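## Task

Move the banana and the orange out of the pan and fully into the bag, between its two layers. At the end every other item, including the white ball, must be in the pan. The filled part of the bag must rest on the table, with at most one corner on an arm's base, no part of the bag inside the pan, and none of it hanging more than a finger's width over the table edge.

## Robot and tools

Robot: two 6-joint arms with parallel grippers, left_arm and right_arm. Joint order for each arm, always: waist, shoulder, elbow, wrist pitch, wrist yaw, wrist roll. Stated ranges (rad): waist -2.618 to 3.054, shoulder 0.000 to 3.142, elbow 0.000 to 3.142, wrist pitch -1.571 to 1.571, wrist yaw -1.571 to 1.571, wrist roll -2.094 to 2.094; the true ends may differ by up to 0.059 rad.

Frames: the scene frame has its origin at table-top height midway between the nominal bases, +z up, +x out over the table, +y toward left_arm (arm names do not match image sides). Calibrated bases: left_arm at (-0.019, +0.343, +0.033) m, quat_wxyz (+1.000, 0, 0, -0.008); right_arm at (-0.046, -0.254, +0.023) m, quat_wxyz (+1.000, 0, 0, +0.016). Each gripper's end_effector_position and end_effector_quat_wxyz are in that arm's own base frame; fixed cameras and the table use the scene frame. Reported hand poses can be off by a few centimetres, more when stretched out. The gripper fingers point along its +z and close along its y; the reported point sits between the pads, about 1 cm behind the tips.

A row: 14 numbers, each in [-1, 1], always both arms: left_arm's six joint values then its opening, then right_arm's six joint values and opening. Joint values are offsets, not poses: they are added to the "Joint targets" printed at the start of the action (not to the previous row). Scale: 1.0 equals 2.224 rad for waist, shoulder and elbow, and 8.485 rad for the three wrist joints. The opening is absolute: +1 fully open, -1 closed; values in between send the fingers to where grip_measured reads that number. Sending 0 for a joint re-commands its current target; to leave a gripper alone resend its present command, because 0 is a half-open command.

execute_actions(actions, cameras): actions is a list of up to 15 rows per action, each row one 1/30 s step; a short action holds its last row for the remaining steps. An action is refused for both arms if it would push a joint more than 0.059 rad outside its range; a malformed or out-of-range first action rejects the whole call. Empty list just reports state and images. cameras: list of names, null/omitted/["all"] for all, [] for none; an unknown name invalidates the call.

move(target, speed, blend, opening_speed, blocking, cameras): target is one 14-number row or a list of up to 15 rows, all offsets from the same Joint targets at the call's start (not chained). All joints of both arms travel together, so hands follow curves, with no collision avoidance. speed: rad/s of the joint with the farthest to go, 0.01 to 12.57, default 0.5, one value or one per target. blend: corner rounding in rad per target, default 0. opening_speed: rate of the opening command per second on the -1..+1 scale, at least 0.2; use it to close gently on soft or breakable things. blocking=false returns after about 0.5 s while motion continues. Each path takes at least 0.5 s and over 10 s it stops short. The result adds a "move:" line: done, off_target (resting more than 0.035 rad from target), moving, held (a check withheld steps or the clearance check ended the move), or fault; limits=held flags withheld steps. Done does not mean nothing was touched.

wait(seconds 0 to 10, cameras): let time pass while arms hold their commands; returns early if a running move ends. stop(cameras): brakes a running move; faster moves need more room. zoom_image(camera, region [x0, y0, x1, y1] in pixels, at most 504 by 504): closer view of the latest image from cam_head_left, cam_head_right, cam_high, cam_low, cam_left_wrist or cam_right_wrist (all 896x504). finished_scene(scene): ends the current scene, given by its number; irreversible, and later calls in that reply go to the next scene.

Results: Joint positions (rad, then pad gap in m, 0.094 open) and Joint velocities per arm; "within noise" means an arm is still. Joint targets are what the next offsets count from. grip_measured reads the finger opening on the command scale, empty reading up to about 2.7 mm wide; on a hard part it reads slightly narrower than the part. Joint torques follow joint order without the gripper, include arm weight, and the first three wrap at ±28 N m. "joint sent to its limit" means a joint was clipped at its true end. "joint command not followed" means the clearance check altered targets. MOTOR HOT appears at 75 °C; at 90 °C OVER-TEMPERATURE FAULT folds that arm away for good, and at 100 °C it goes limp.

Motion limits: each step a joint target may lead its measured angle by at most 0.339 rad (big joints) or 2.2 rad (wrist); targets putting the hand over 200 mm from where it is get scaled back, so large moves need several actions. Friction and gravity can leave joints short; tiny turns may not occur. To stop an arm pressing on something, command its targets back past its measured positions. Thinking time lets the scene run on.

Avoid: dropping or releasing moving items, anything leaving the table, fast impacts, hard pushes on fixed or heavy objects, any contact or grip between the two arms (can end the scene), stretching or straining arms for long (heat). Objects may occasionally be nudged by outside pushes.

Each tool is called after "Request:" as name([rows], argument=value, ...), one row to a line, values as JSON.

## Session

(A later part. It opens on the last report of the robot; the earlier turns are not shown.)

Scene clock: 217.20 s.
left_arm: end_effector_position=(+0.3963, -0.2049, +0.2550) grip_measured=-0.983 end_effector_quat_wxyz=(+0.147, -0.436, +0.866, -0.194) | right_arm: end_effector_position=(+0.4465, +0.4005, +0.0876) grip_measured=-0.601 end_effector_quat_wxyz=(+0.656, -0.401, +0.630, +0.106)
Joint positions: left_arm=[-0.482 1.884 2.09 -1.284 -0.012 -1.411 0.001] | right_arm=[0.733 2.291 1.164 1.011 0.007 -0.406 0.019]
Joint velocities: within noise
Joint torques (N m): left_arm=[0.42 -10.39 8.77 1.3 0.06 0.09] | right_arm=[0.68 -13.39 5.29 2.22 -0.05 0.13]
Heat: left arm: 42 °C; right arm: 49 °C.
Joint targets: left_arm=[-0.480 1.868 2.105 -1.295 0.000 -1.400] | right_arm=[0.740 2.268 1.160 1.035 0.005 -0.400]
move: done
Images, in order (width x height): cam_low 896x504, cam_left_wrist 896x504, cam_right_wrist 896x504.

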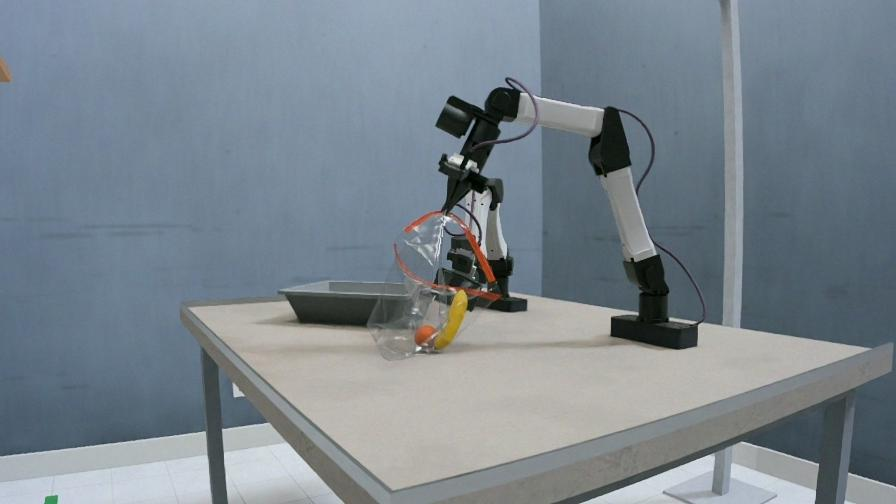

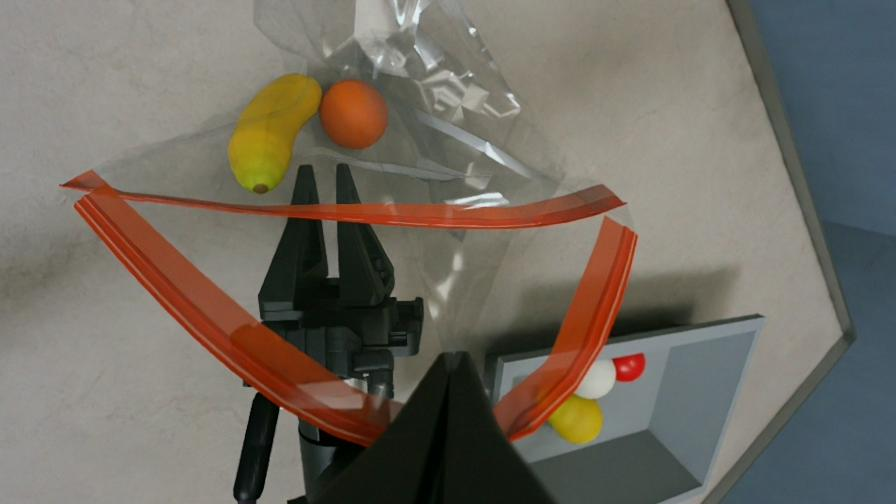

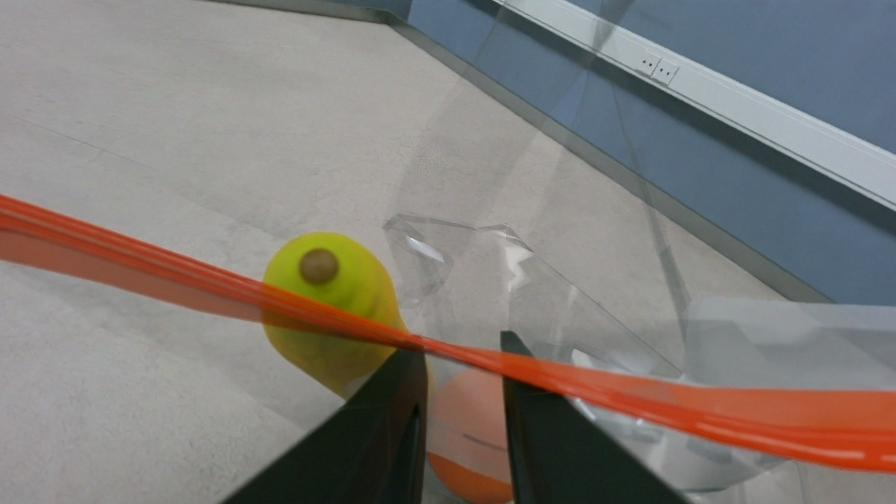

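Request:
move(target=[0,0,0,0,0,0,-1,0,-0.0463,0.0022,-0.0118,0,0,-0.6], speed=0.5)

Scene clock: 218.87 s.
left_arm: end_effector_position=(+0.3962, -0.2048, +0.2549) grip_measured=-0.983 end_effector_quat_wxyz=(+0.147, -0.436, +0.867, -0.194) | right_arm: end_effector_position=(+0.4454, +0.3995, +0.1153) grip_measured=-0.601 end_effector_quat_wxyz=(+0.657, -0.401, +0.630, +0.106)
Joint positions: left_arm=[-0.482 1.884 2.09 -1.285 -0.012 -1.411 0.001] | right_arm=[0.733 2.208 1.163 0.929 0.007 -0.406 0.019]
Joint velocities: within noise
Joint torques (N m): left_arm=[0.43 -10.36 8.76 1.31 0.05 0.08] | right_arm=[0.69 -14.95 6.11 2.04 -0.06 0.13]
Heat: left arm: 42 °C; right arm: 50 °C.
Joint targets: left_arm=[-0.480 1.868 2.105 -1.295 0.000 -1.400] | right_arm=[0.740 2.164 1.165 0.935 0.005 -0.400]
move: off_target (right_arm); right_arm: the shoulder is farthest, 0.043 rad from its target

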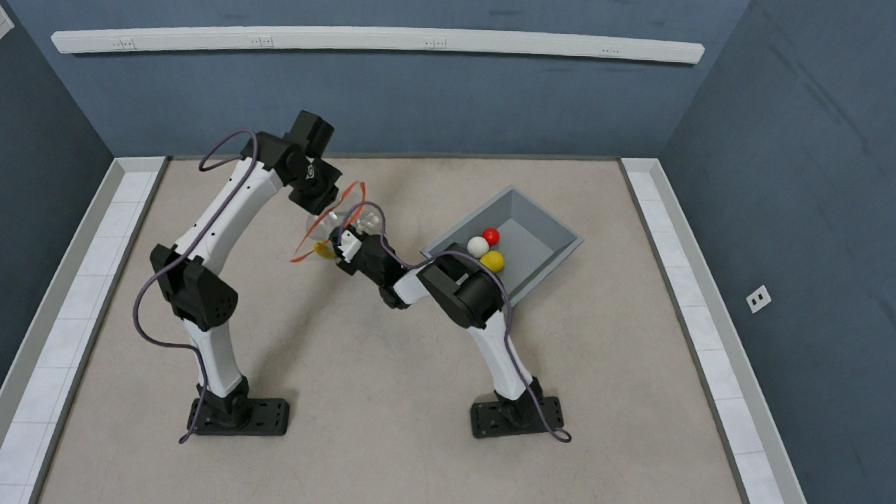

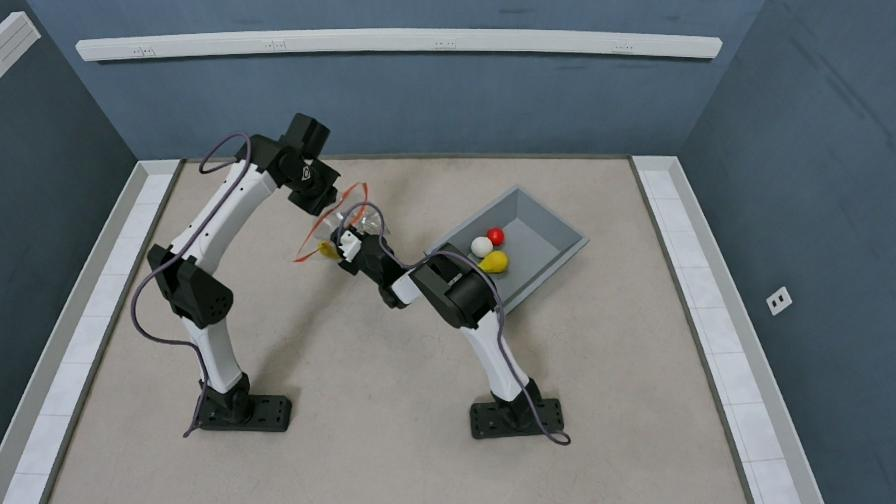

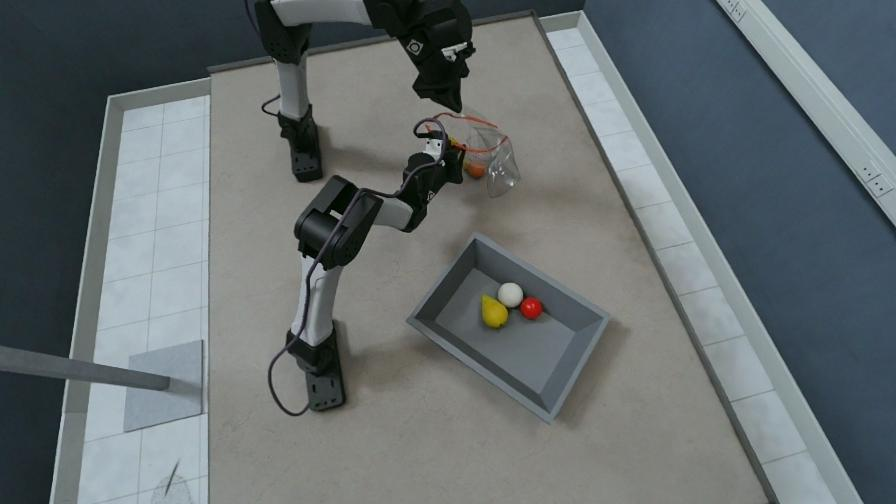

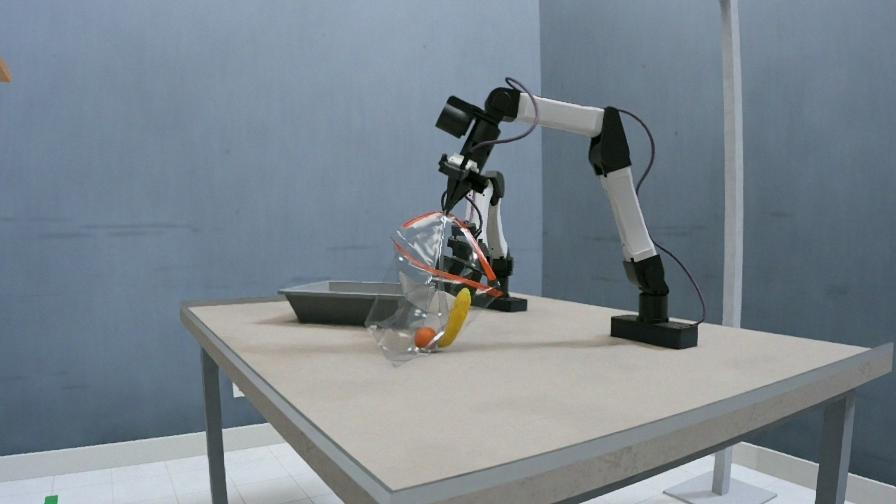

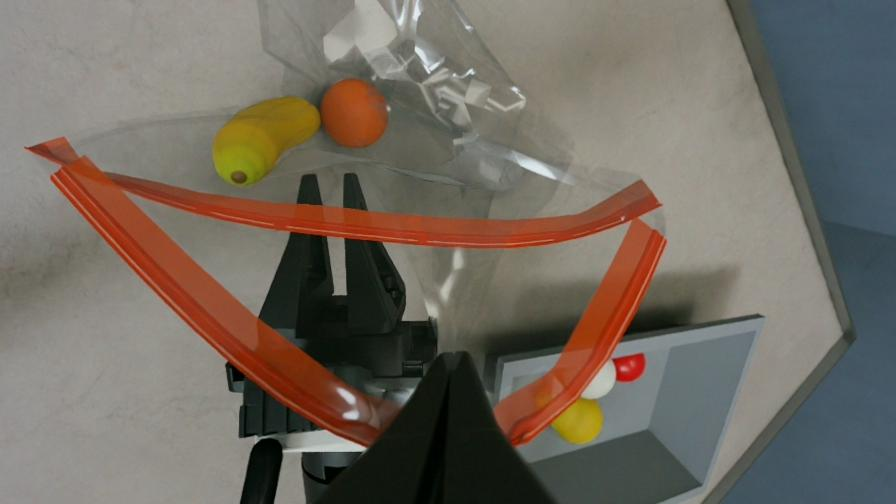

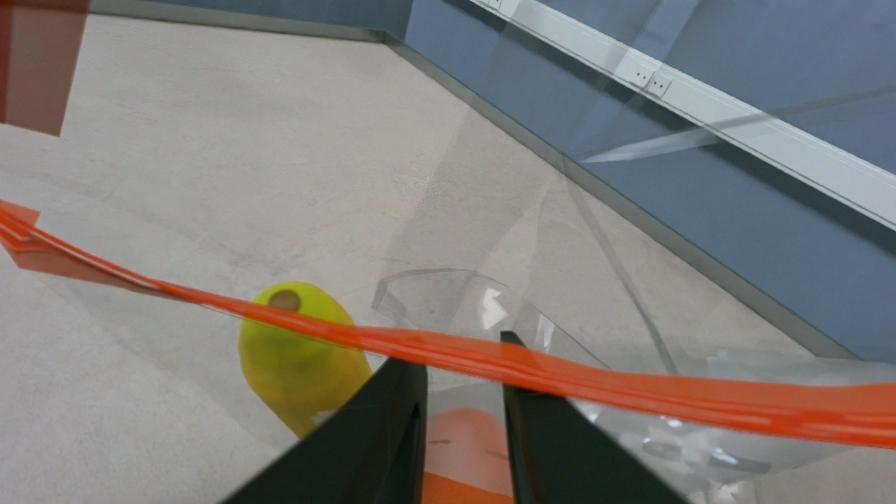

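Request:
move(target=[0,0,0,0,0,0,-1,-0.009,-0.009,-0.1857,0.0212,0,0,-0.6], speed=0.5, cameras=["cam_low","cam_right_wrist","cam_left_wrist"])

Scene clock: 221.10 s.
left_arm: end_effector_position=(+0.3961, -0.2048, +0.2549) grip_measured=-0.983 end_effector_quat_wxyz=(+0.147, -0.436, +0.867, -0.194) | right_arm: end_effector_position=(+0.3733, +0.3302, +0.0084) grip_measured=-0.601 end_effector_quat_wxyz=(+0.567, -0.438, +0.692, +0.089)
Joint positions: left_arm=[-0.482 1.884 2.09 -1.285 -0.012 -1.411 0.001] | right_arm=[0.727 2.193 0.753 1.092 0.007 -0.406 0.019]
Joint velocities: within noise
Joint torques (N m): left_arm=[0.4 -10.33 8.75 1.31 0.06 0.09] | right_arm=[-0.61 -13.37 3.99 2.12 -0.06 0.13]
Heat: left arm: 42 °C; right arm: 50 °C.
Joint targets: left_arm=[-0.480 1.868 2.105 -1.295 0.000 -1.400] | right_arm=[0.720 2.145 0.752 1.115 0.005 -0.400]
move: off_target (right_arm); right_arm: the shoulder is farthest, 0.049 rad from its target
Images, in order (width x height): cam_low 896x504, cam_left_wrist 896x504, cam_right_wrist 896x504.

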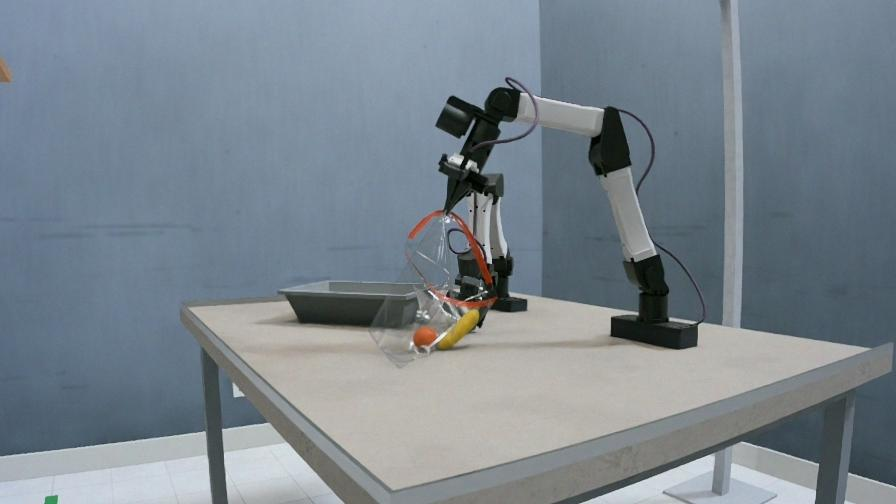

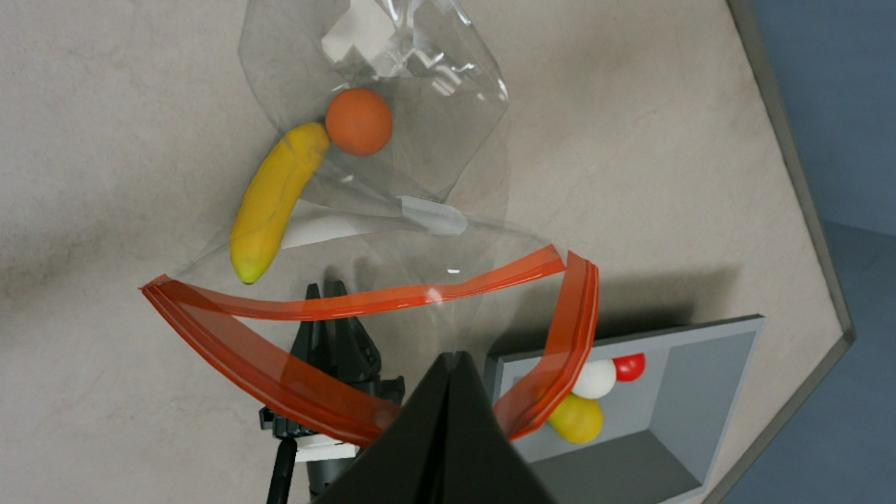

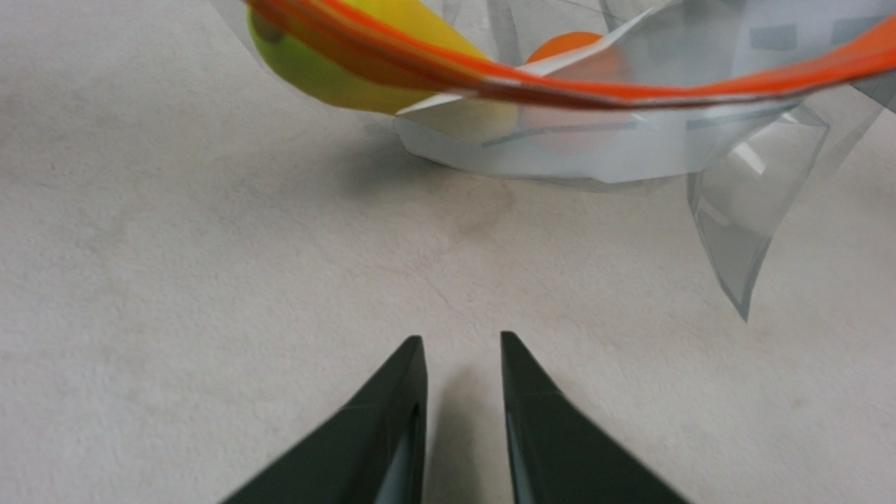

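Request:
move([
  [0,0,0,0,0,0,-1,0.01,-0.1075,-0.0638,-0.0468,0,0,-0.6],
  [0,0,0,0,0,0,-1,-0.1,-0.5148,-0.0998,-0.145,0,0,-0.6],
  [0,0,0,0,0,0,-1,-0.36,-0.5148,-0.0998,-0.145,0,0,-0.6],
], speed=[0.7,1.0,1.0], blend=[0.05,0.1,0], cameras=["cam_low","cam_left_wrist"])

Scene clock: 225.63 s.
left_arm: end_effector_position=(+0.3961, -0.2048, +0.2549) grip_measured=-0.983 end_effector_quat_wxyz=(+0.147, -0.436, +0.867, -0.194) | right_arm: end_effector_position=(+0.3290, -0.0255, +0.1387) grip_measured=-0.601 end_effector_quat_wxyz=(+0.454, -0.144, +0.872, -0.114)
Joint positions: left_arm=[-0.482 1.884 2.09 -1.285 -0.012 -1.411 0.001] | right_arm=[-0.074 1.01 0.533 -0.119 0.006 -0.405 0.019]
Joint velocities: within noise
Joint torques (N m): left_arm=[0.43 -10.35 8.75 1.31 0.05 0.1] | right_arm=[-0.62 -3.38 7.12 1.79 -0.05 0.13]
Heat: left arm: 41 °C; right arm: 50 °C.
Joint targets: left_arm=[-0.480 1.868 2.105 -1.295 0.000 -1.400] | right_arm=[-0.081 1.000 0.530 -0.115 0.005 -0.400]
move: done
Images, in order (width x height): cam_low 896x504, cam_left_wrist 896x504.

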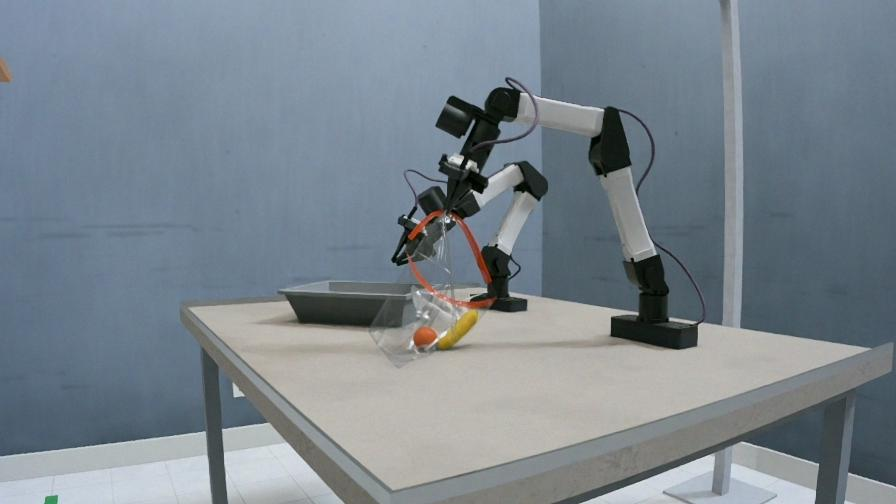

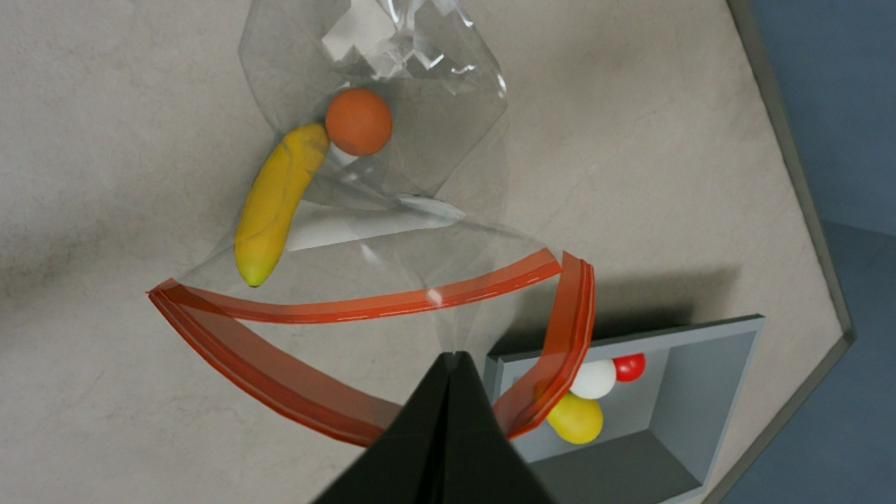

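Request:
move(target=[-0.0656,-0.0886,-0.2149,0.0328,0,0,-1,0,0,0,0,0,0,-0.6], speed=0.4, cameras=["cam_low","cam_left_wrist","cam_high","cam_head_left"])

Scene clock: 227.70 s.
left_arm: end_effector_position=(+0.3406, -0.2409, +0.1992) grip_measured=-0.983 end_effector_quat_wxyz=(+0.130, -0.375, +0.896, -0.198) | right_arm: end_effector_position=(+0.3289, -0.0255, +0.1385) grip_measured=-0.601 end_effector_quat_wxyz=(+0.454, -0.144, +0.872, -0.114)
Joint positions: left_arm=[-0.621 1.702 1.637 -1.027 -0.012 -1.411 0.001] | right_arm=[-0.074 1.01 0.533 -0.12 0.006 -0.405 0.019]
Joint velocities: within noise
Joint torques (N m): left_arm=[-0.16 -10.37 6.8 1.52 0.06 0.09] | right_arm=[-0.64 -3.38 7.13 1.81 -0.05 0.13]
Heat: left arm: 42 °C; right arm: 49 °C.
Joint targets: left_arm=[-0.625 1.671 1.627 -1.017 0.000 -1.400] | right_arm=[-0.081 1.000 0.530 -0.116 0.005 -0.400]
move: done
Images, in order (width x height): cam_head_left 896x504, cam_high 896x504, cam_low 896x504, cam_left_wrist 896x504.

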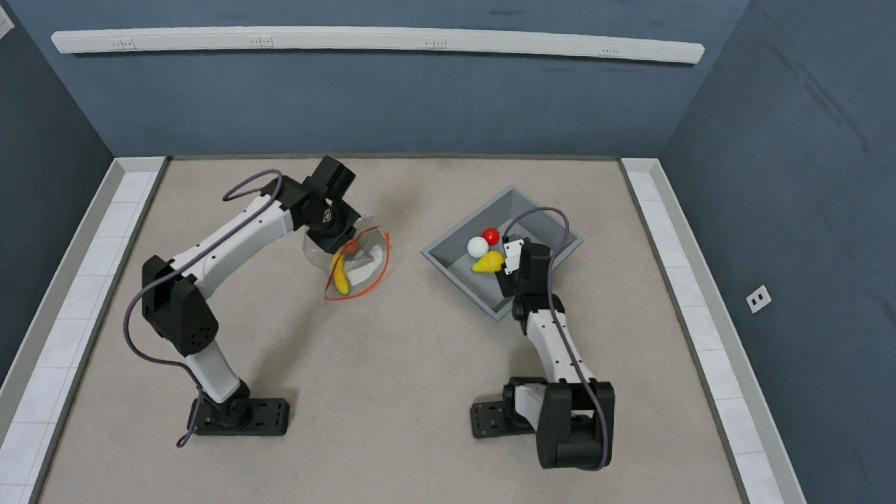

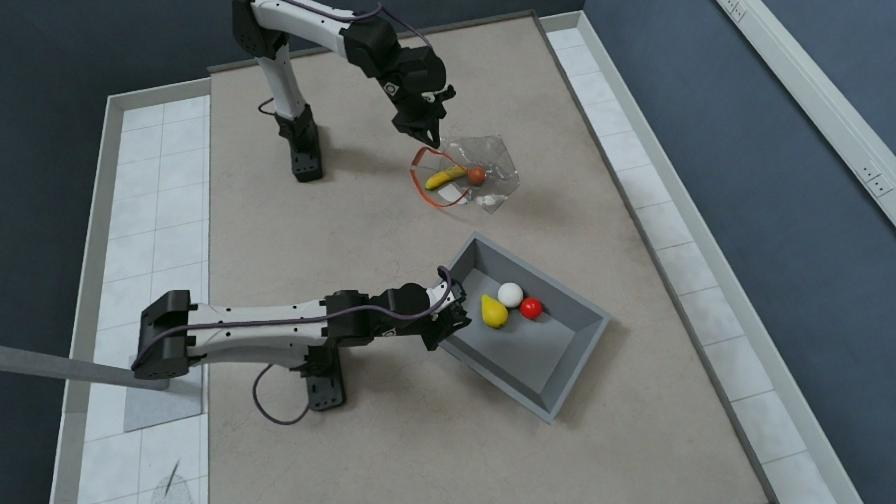

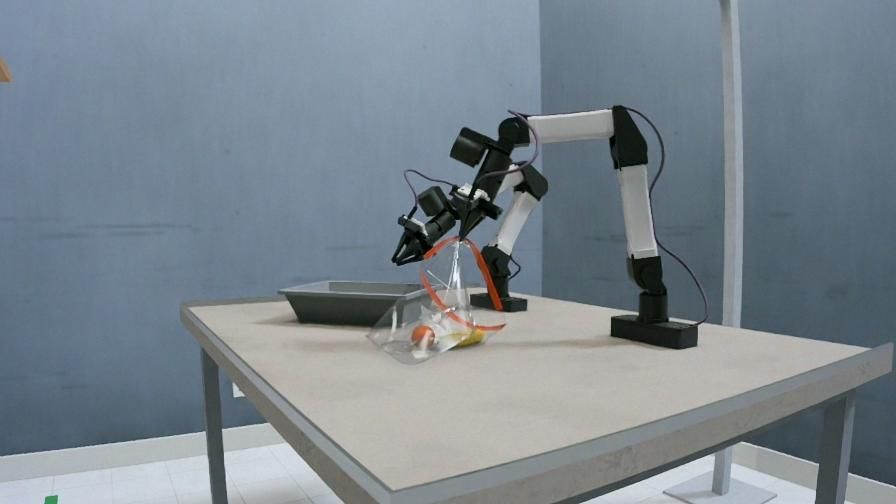

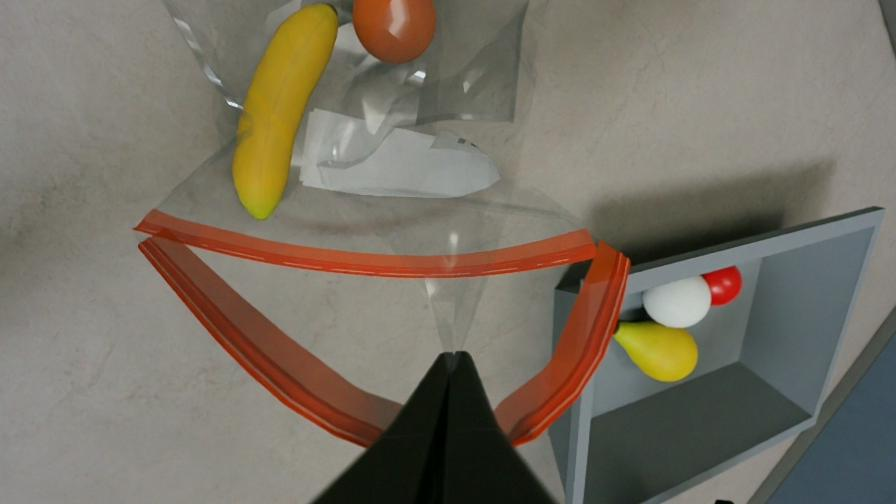

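Request:
move(target=[-0.0675,0.0005,-0.1516,0.0317,0,0,-1,0,0,0,0,0,0,-0.6], speed=0.4, cameras=["cam_low","cam_left_wrist","cam_high"])

Scene clock: 229.50 s.
left_arm: end_effector_position=(+0.2895, -0.2792, +0.1101) grip_measured=-0.983 end_effector_quat_wxyz=(+0.101, -0.308, +0.928, -0.182) | right_arm: end_effector_position=(+0.3289, -0.0255, +0.1385) grip_measured=-0.601 end_effector_quat_wxyz=(+0.454, -0.144, +0.872, -0.114)
Joint positions: left_arm=[-0.772 1.693 1.298 -0.757 -0.012 -1.411 0.001] | right_arm=[-0.074 1.01 0.533 -0.12 0.006 -0.405 0.019]
Joint velocities: within noise
Joint torques (N m): left_arm=[-0.03 -9.48 6.91 1.38 0.04 0.07] | right_arm=[-0.64 -3.38 7.09 1.81 -0.05 0.12]
Heat: left arm: 42 °C; right arm: 49 °C.
Joint targets: left_arm=[-0.776 1.673 1.290 -0.748 0.000 -1.400] | right_arm=[-0.081 1.000 0.530 -0.116 0.005 -0.400]
move: done
Images, in order (width x height): cam_high 896x504, cam_low 896x504, cam_left_wrist 896x504.

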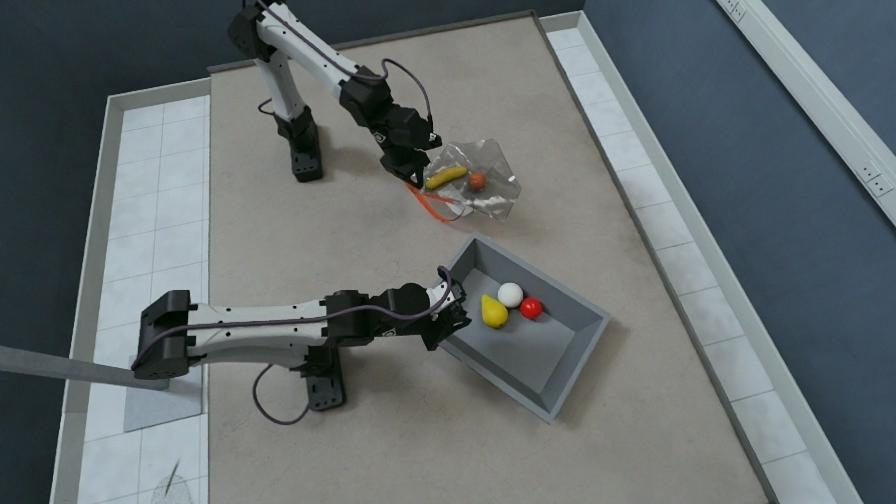

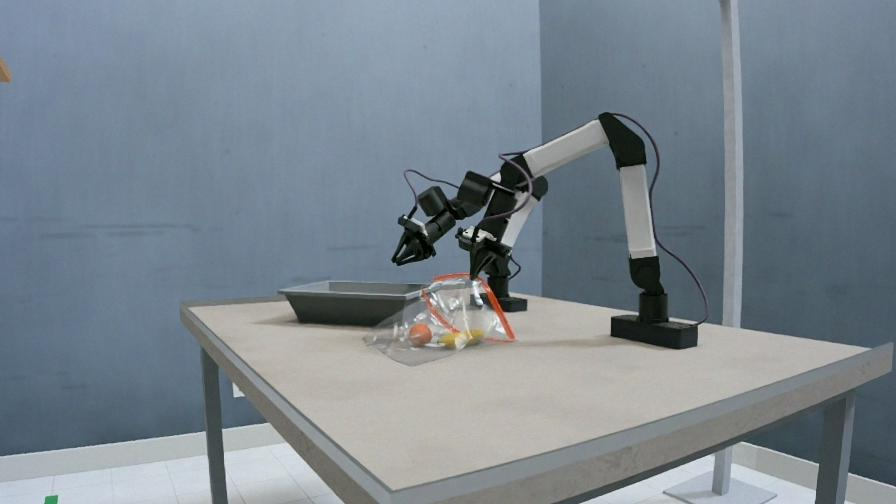

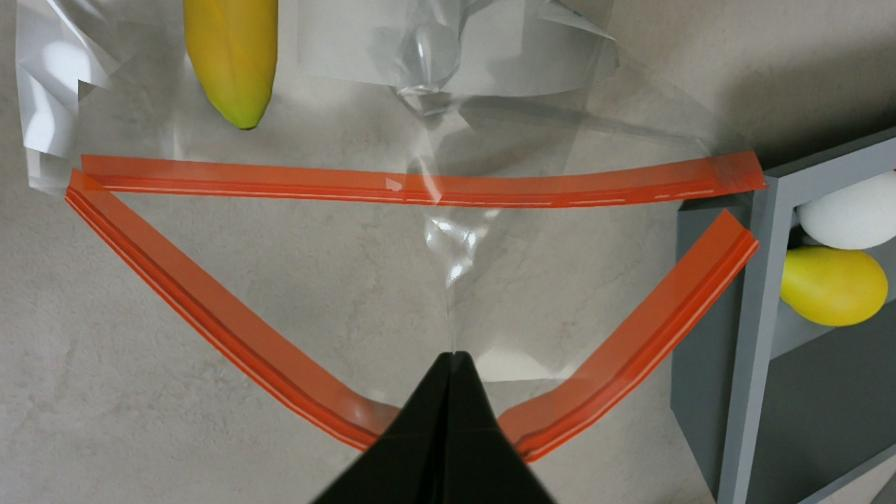

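Request:
move(target=[-0.0135,-0.0103,-0.1034,0.0127,0,0,-1,0,0,0,0,0,0,-0.6], speed=0.4, cameras=["cam_low","cam_left_wrist","cam_high"])

Scene clock: 231.23 s.
left_arm: end_effector_position=(+0.2523, -0.2563, +0.0488) grip_measured=-0.983 end_effector_quat_wxyz=(+0.075, -0.298, +0.942, -0.136) | right_arm: end_effector_position=(+0.3289, -0.0255, +0.1385) grip_measured=-0.601 end_effector_quat_wxyz=(+0.454, -0.144, +0.872, -0.114)
Joint positions: left_arm=[-0.799 1.678 1.068 -0.648 -0.012 -1.411 0.001] | right_arm=[-0.074 1.01 0.533 -0.12 0.006 -0.405 0.019]
Joint velocities: within noise
Joint torques (N m): left_arm=[-0.29 -9.46 6.34 1.14 0.04 0.07] | right_arm=[-0.61 -3.38 7.12 1.82 -0.04 0.13]
Heat: left arm: 41 °C; right arm: 48 °C.
Joint targets: left_arm=[-0.806 1.650 1.060 -0.640 0.000 -1.400] | right_arm=[-0.081 1.000 0.530 -0.115 0.005 -0.400]
move: done
Images, in order (width x height): cam_high 896x504, cam_low 896x504, cam_left_wrist 896x504.

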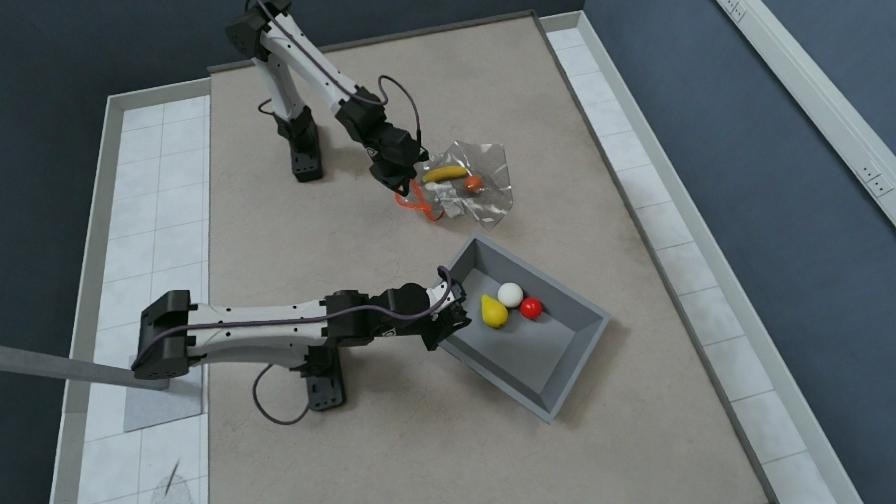

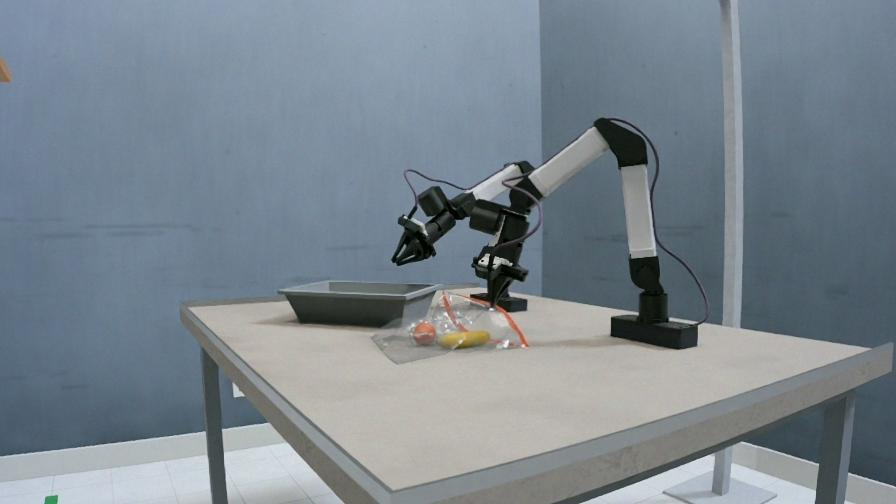

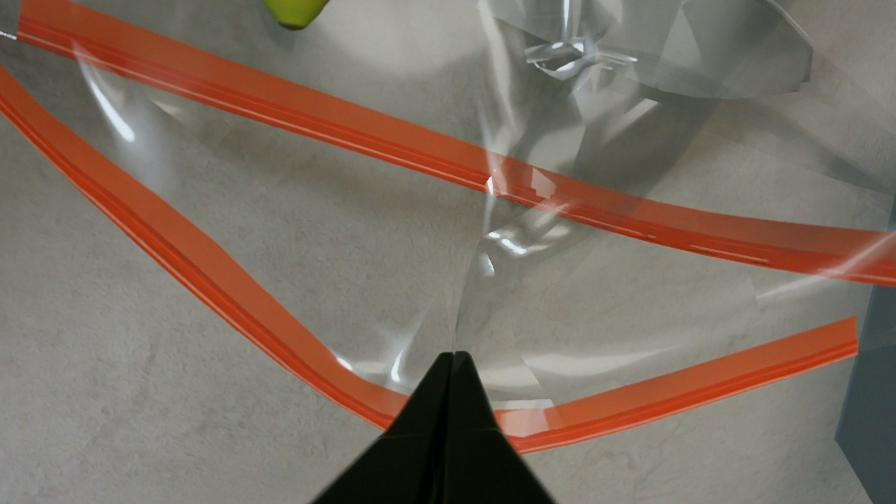

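Request:
move(target=[0,0.040,-0.054,0.0247,0,0,-1,0,0,0,0,0,0,-0.6], speed=0.3, cameras=["cam_low","cam_left_wrist","cam_high"])

Scene clock: 245.53 s.
left_arm: end_effector_position=(+0.2551, -0.2592, +0.0127) grip_measured=-0.983 end_effector_quat_wxyz=(+0.085, -0.297, +0.938, -0.155) | right_arm: end_effector_position=(+0.3289, -0.0255, +0.1385) grip_measured=-0.601 end_effector_quat_wxyz=(+0.454, -0.144, +0.872, -0.114)
Joint positions: left_arm=[-0.799 1.726 0.948 -0.438 -0.012 -1.411 0.001] | right_arm=[-0.074 1.01 0.533 -0.12 0.006 -0.405 0.019]
Joint velocities: within noise
Joint torques (N m): left_arm=[-0.31 -6.38 5.9 1.24 0.04 0.07] | right_arm=[-0.64 -3.38 7.12 1.82 -0.05 0.13]
Heat: left arm: 40 °C; right arm: 43 °C.
Joint targets: left_arm=[-0.806 1.738 0.940 -0.431 0.000 -1.400] | right_arm=[-0.081 1.000 0.530 -0.115 0.005 -0.400]
move: done
Images, in order (width x height): cam_high 896x504, cam_low 896x504, cam_left_wrist 896x504.

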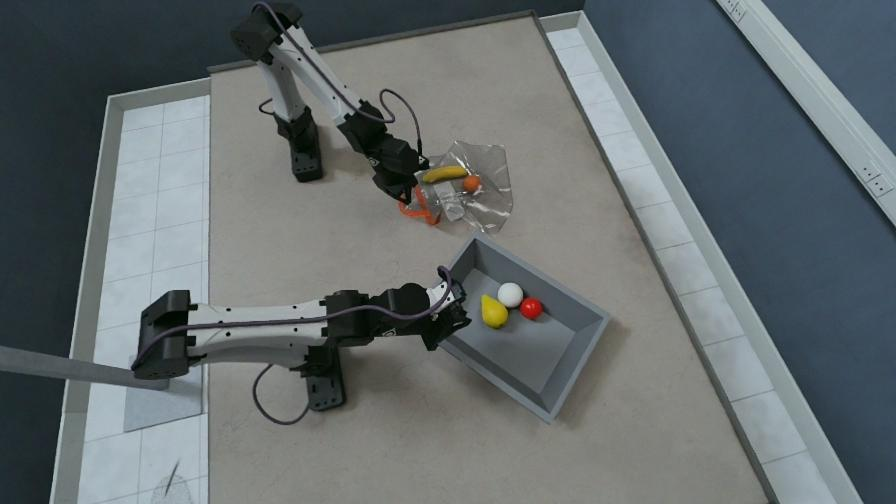

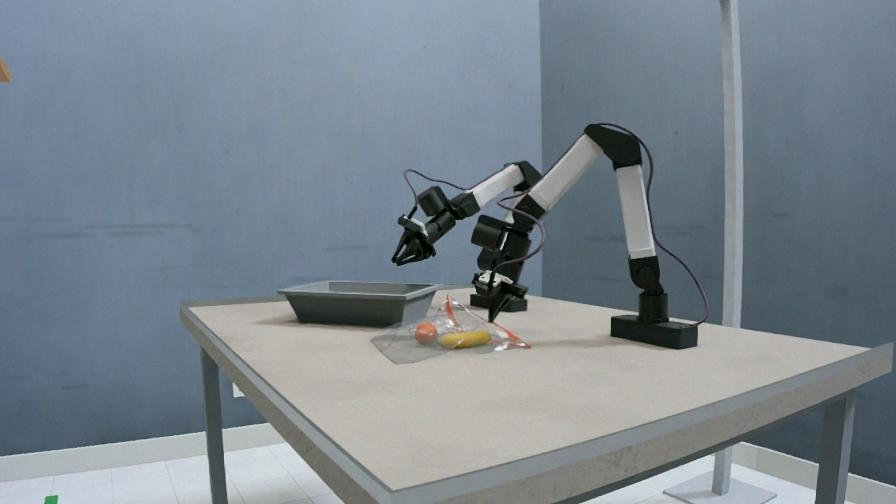

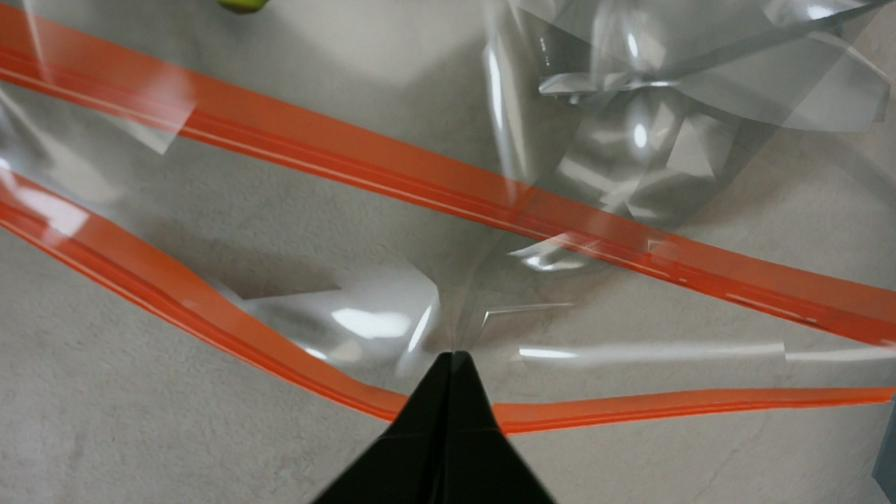

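Request:
move([
  [0,0.022,-0.030,0.0136,0,0,-1,0,0,0,0,0,0,-0.6],
  [0,0.022,-0.030,0.0136,0,0,-0.3,0,0,0,0,0,0,-0.6],
], speed=0.3, opening_speed=0.7, cameras=["cam_left_wrist"])

Scene clock: 248.10 s.
left_arm: end_effector_position=(+0.2544, -0.2585, -0.0114) grip_measured=-0.302 end_effector_quat_wxyz=(+0.087, -0.297, +0.937, -0.160) | right_arm: end_effector_position=(+0.3289, -0.0255, +0.1385) grip_measured=-0.601 end_effector_quat_wxyz=(+0.454, -0.144, +0.872, -0.114)
Joint positions: left_arm=[-0.799 1.771 0.884 -0.317 -0.012 -1.41 0.033] | right_arm=[-0.074 1.01 0.533 -0.12 0.006 -0.405 0.019]
Joint velocities: within noise
Joint torques (N m): left_arm=[-0.28 -6.16 5.27 1.18 0.04 0.07] | right_arm=[-0.64 -3.37 7.1 1.81 -0.04 0.12]
Heat: left arm: 39 °C; right arm: 43 °C.
Joint targets: left_arm=[-0.806 1.787 0.873 -0.315 0.000 -1.400] | right_arm=[-0.081 1.000 0.530 -0.115 0.005 -0.400]
move: done
Images, in order (width x height): cam_left_wrist 896x504.

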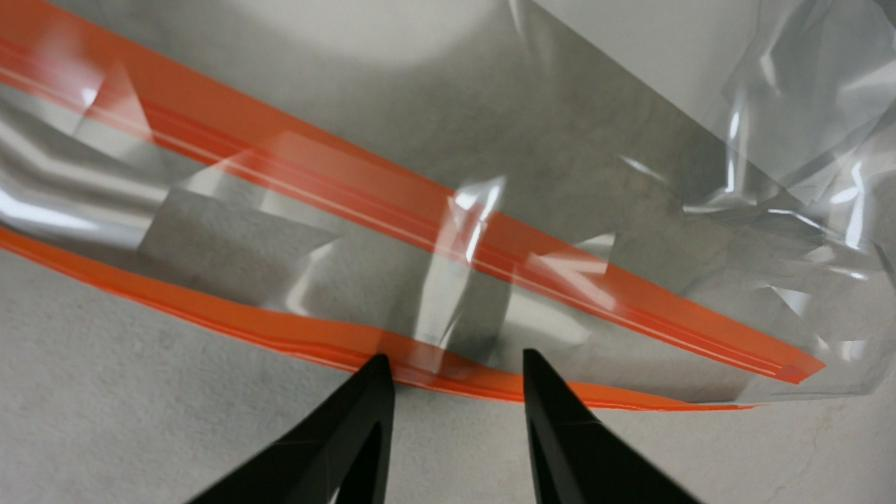

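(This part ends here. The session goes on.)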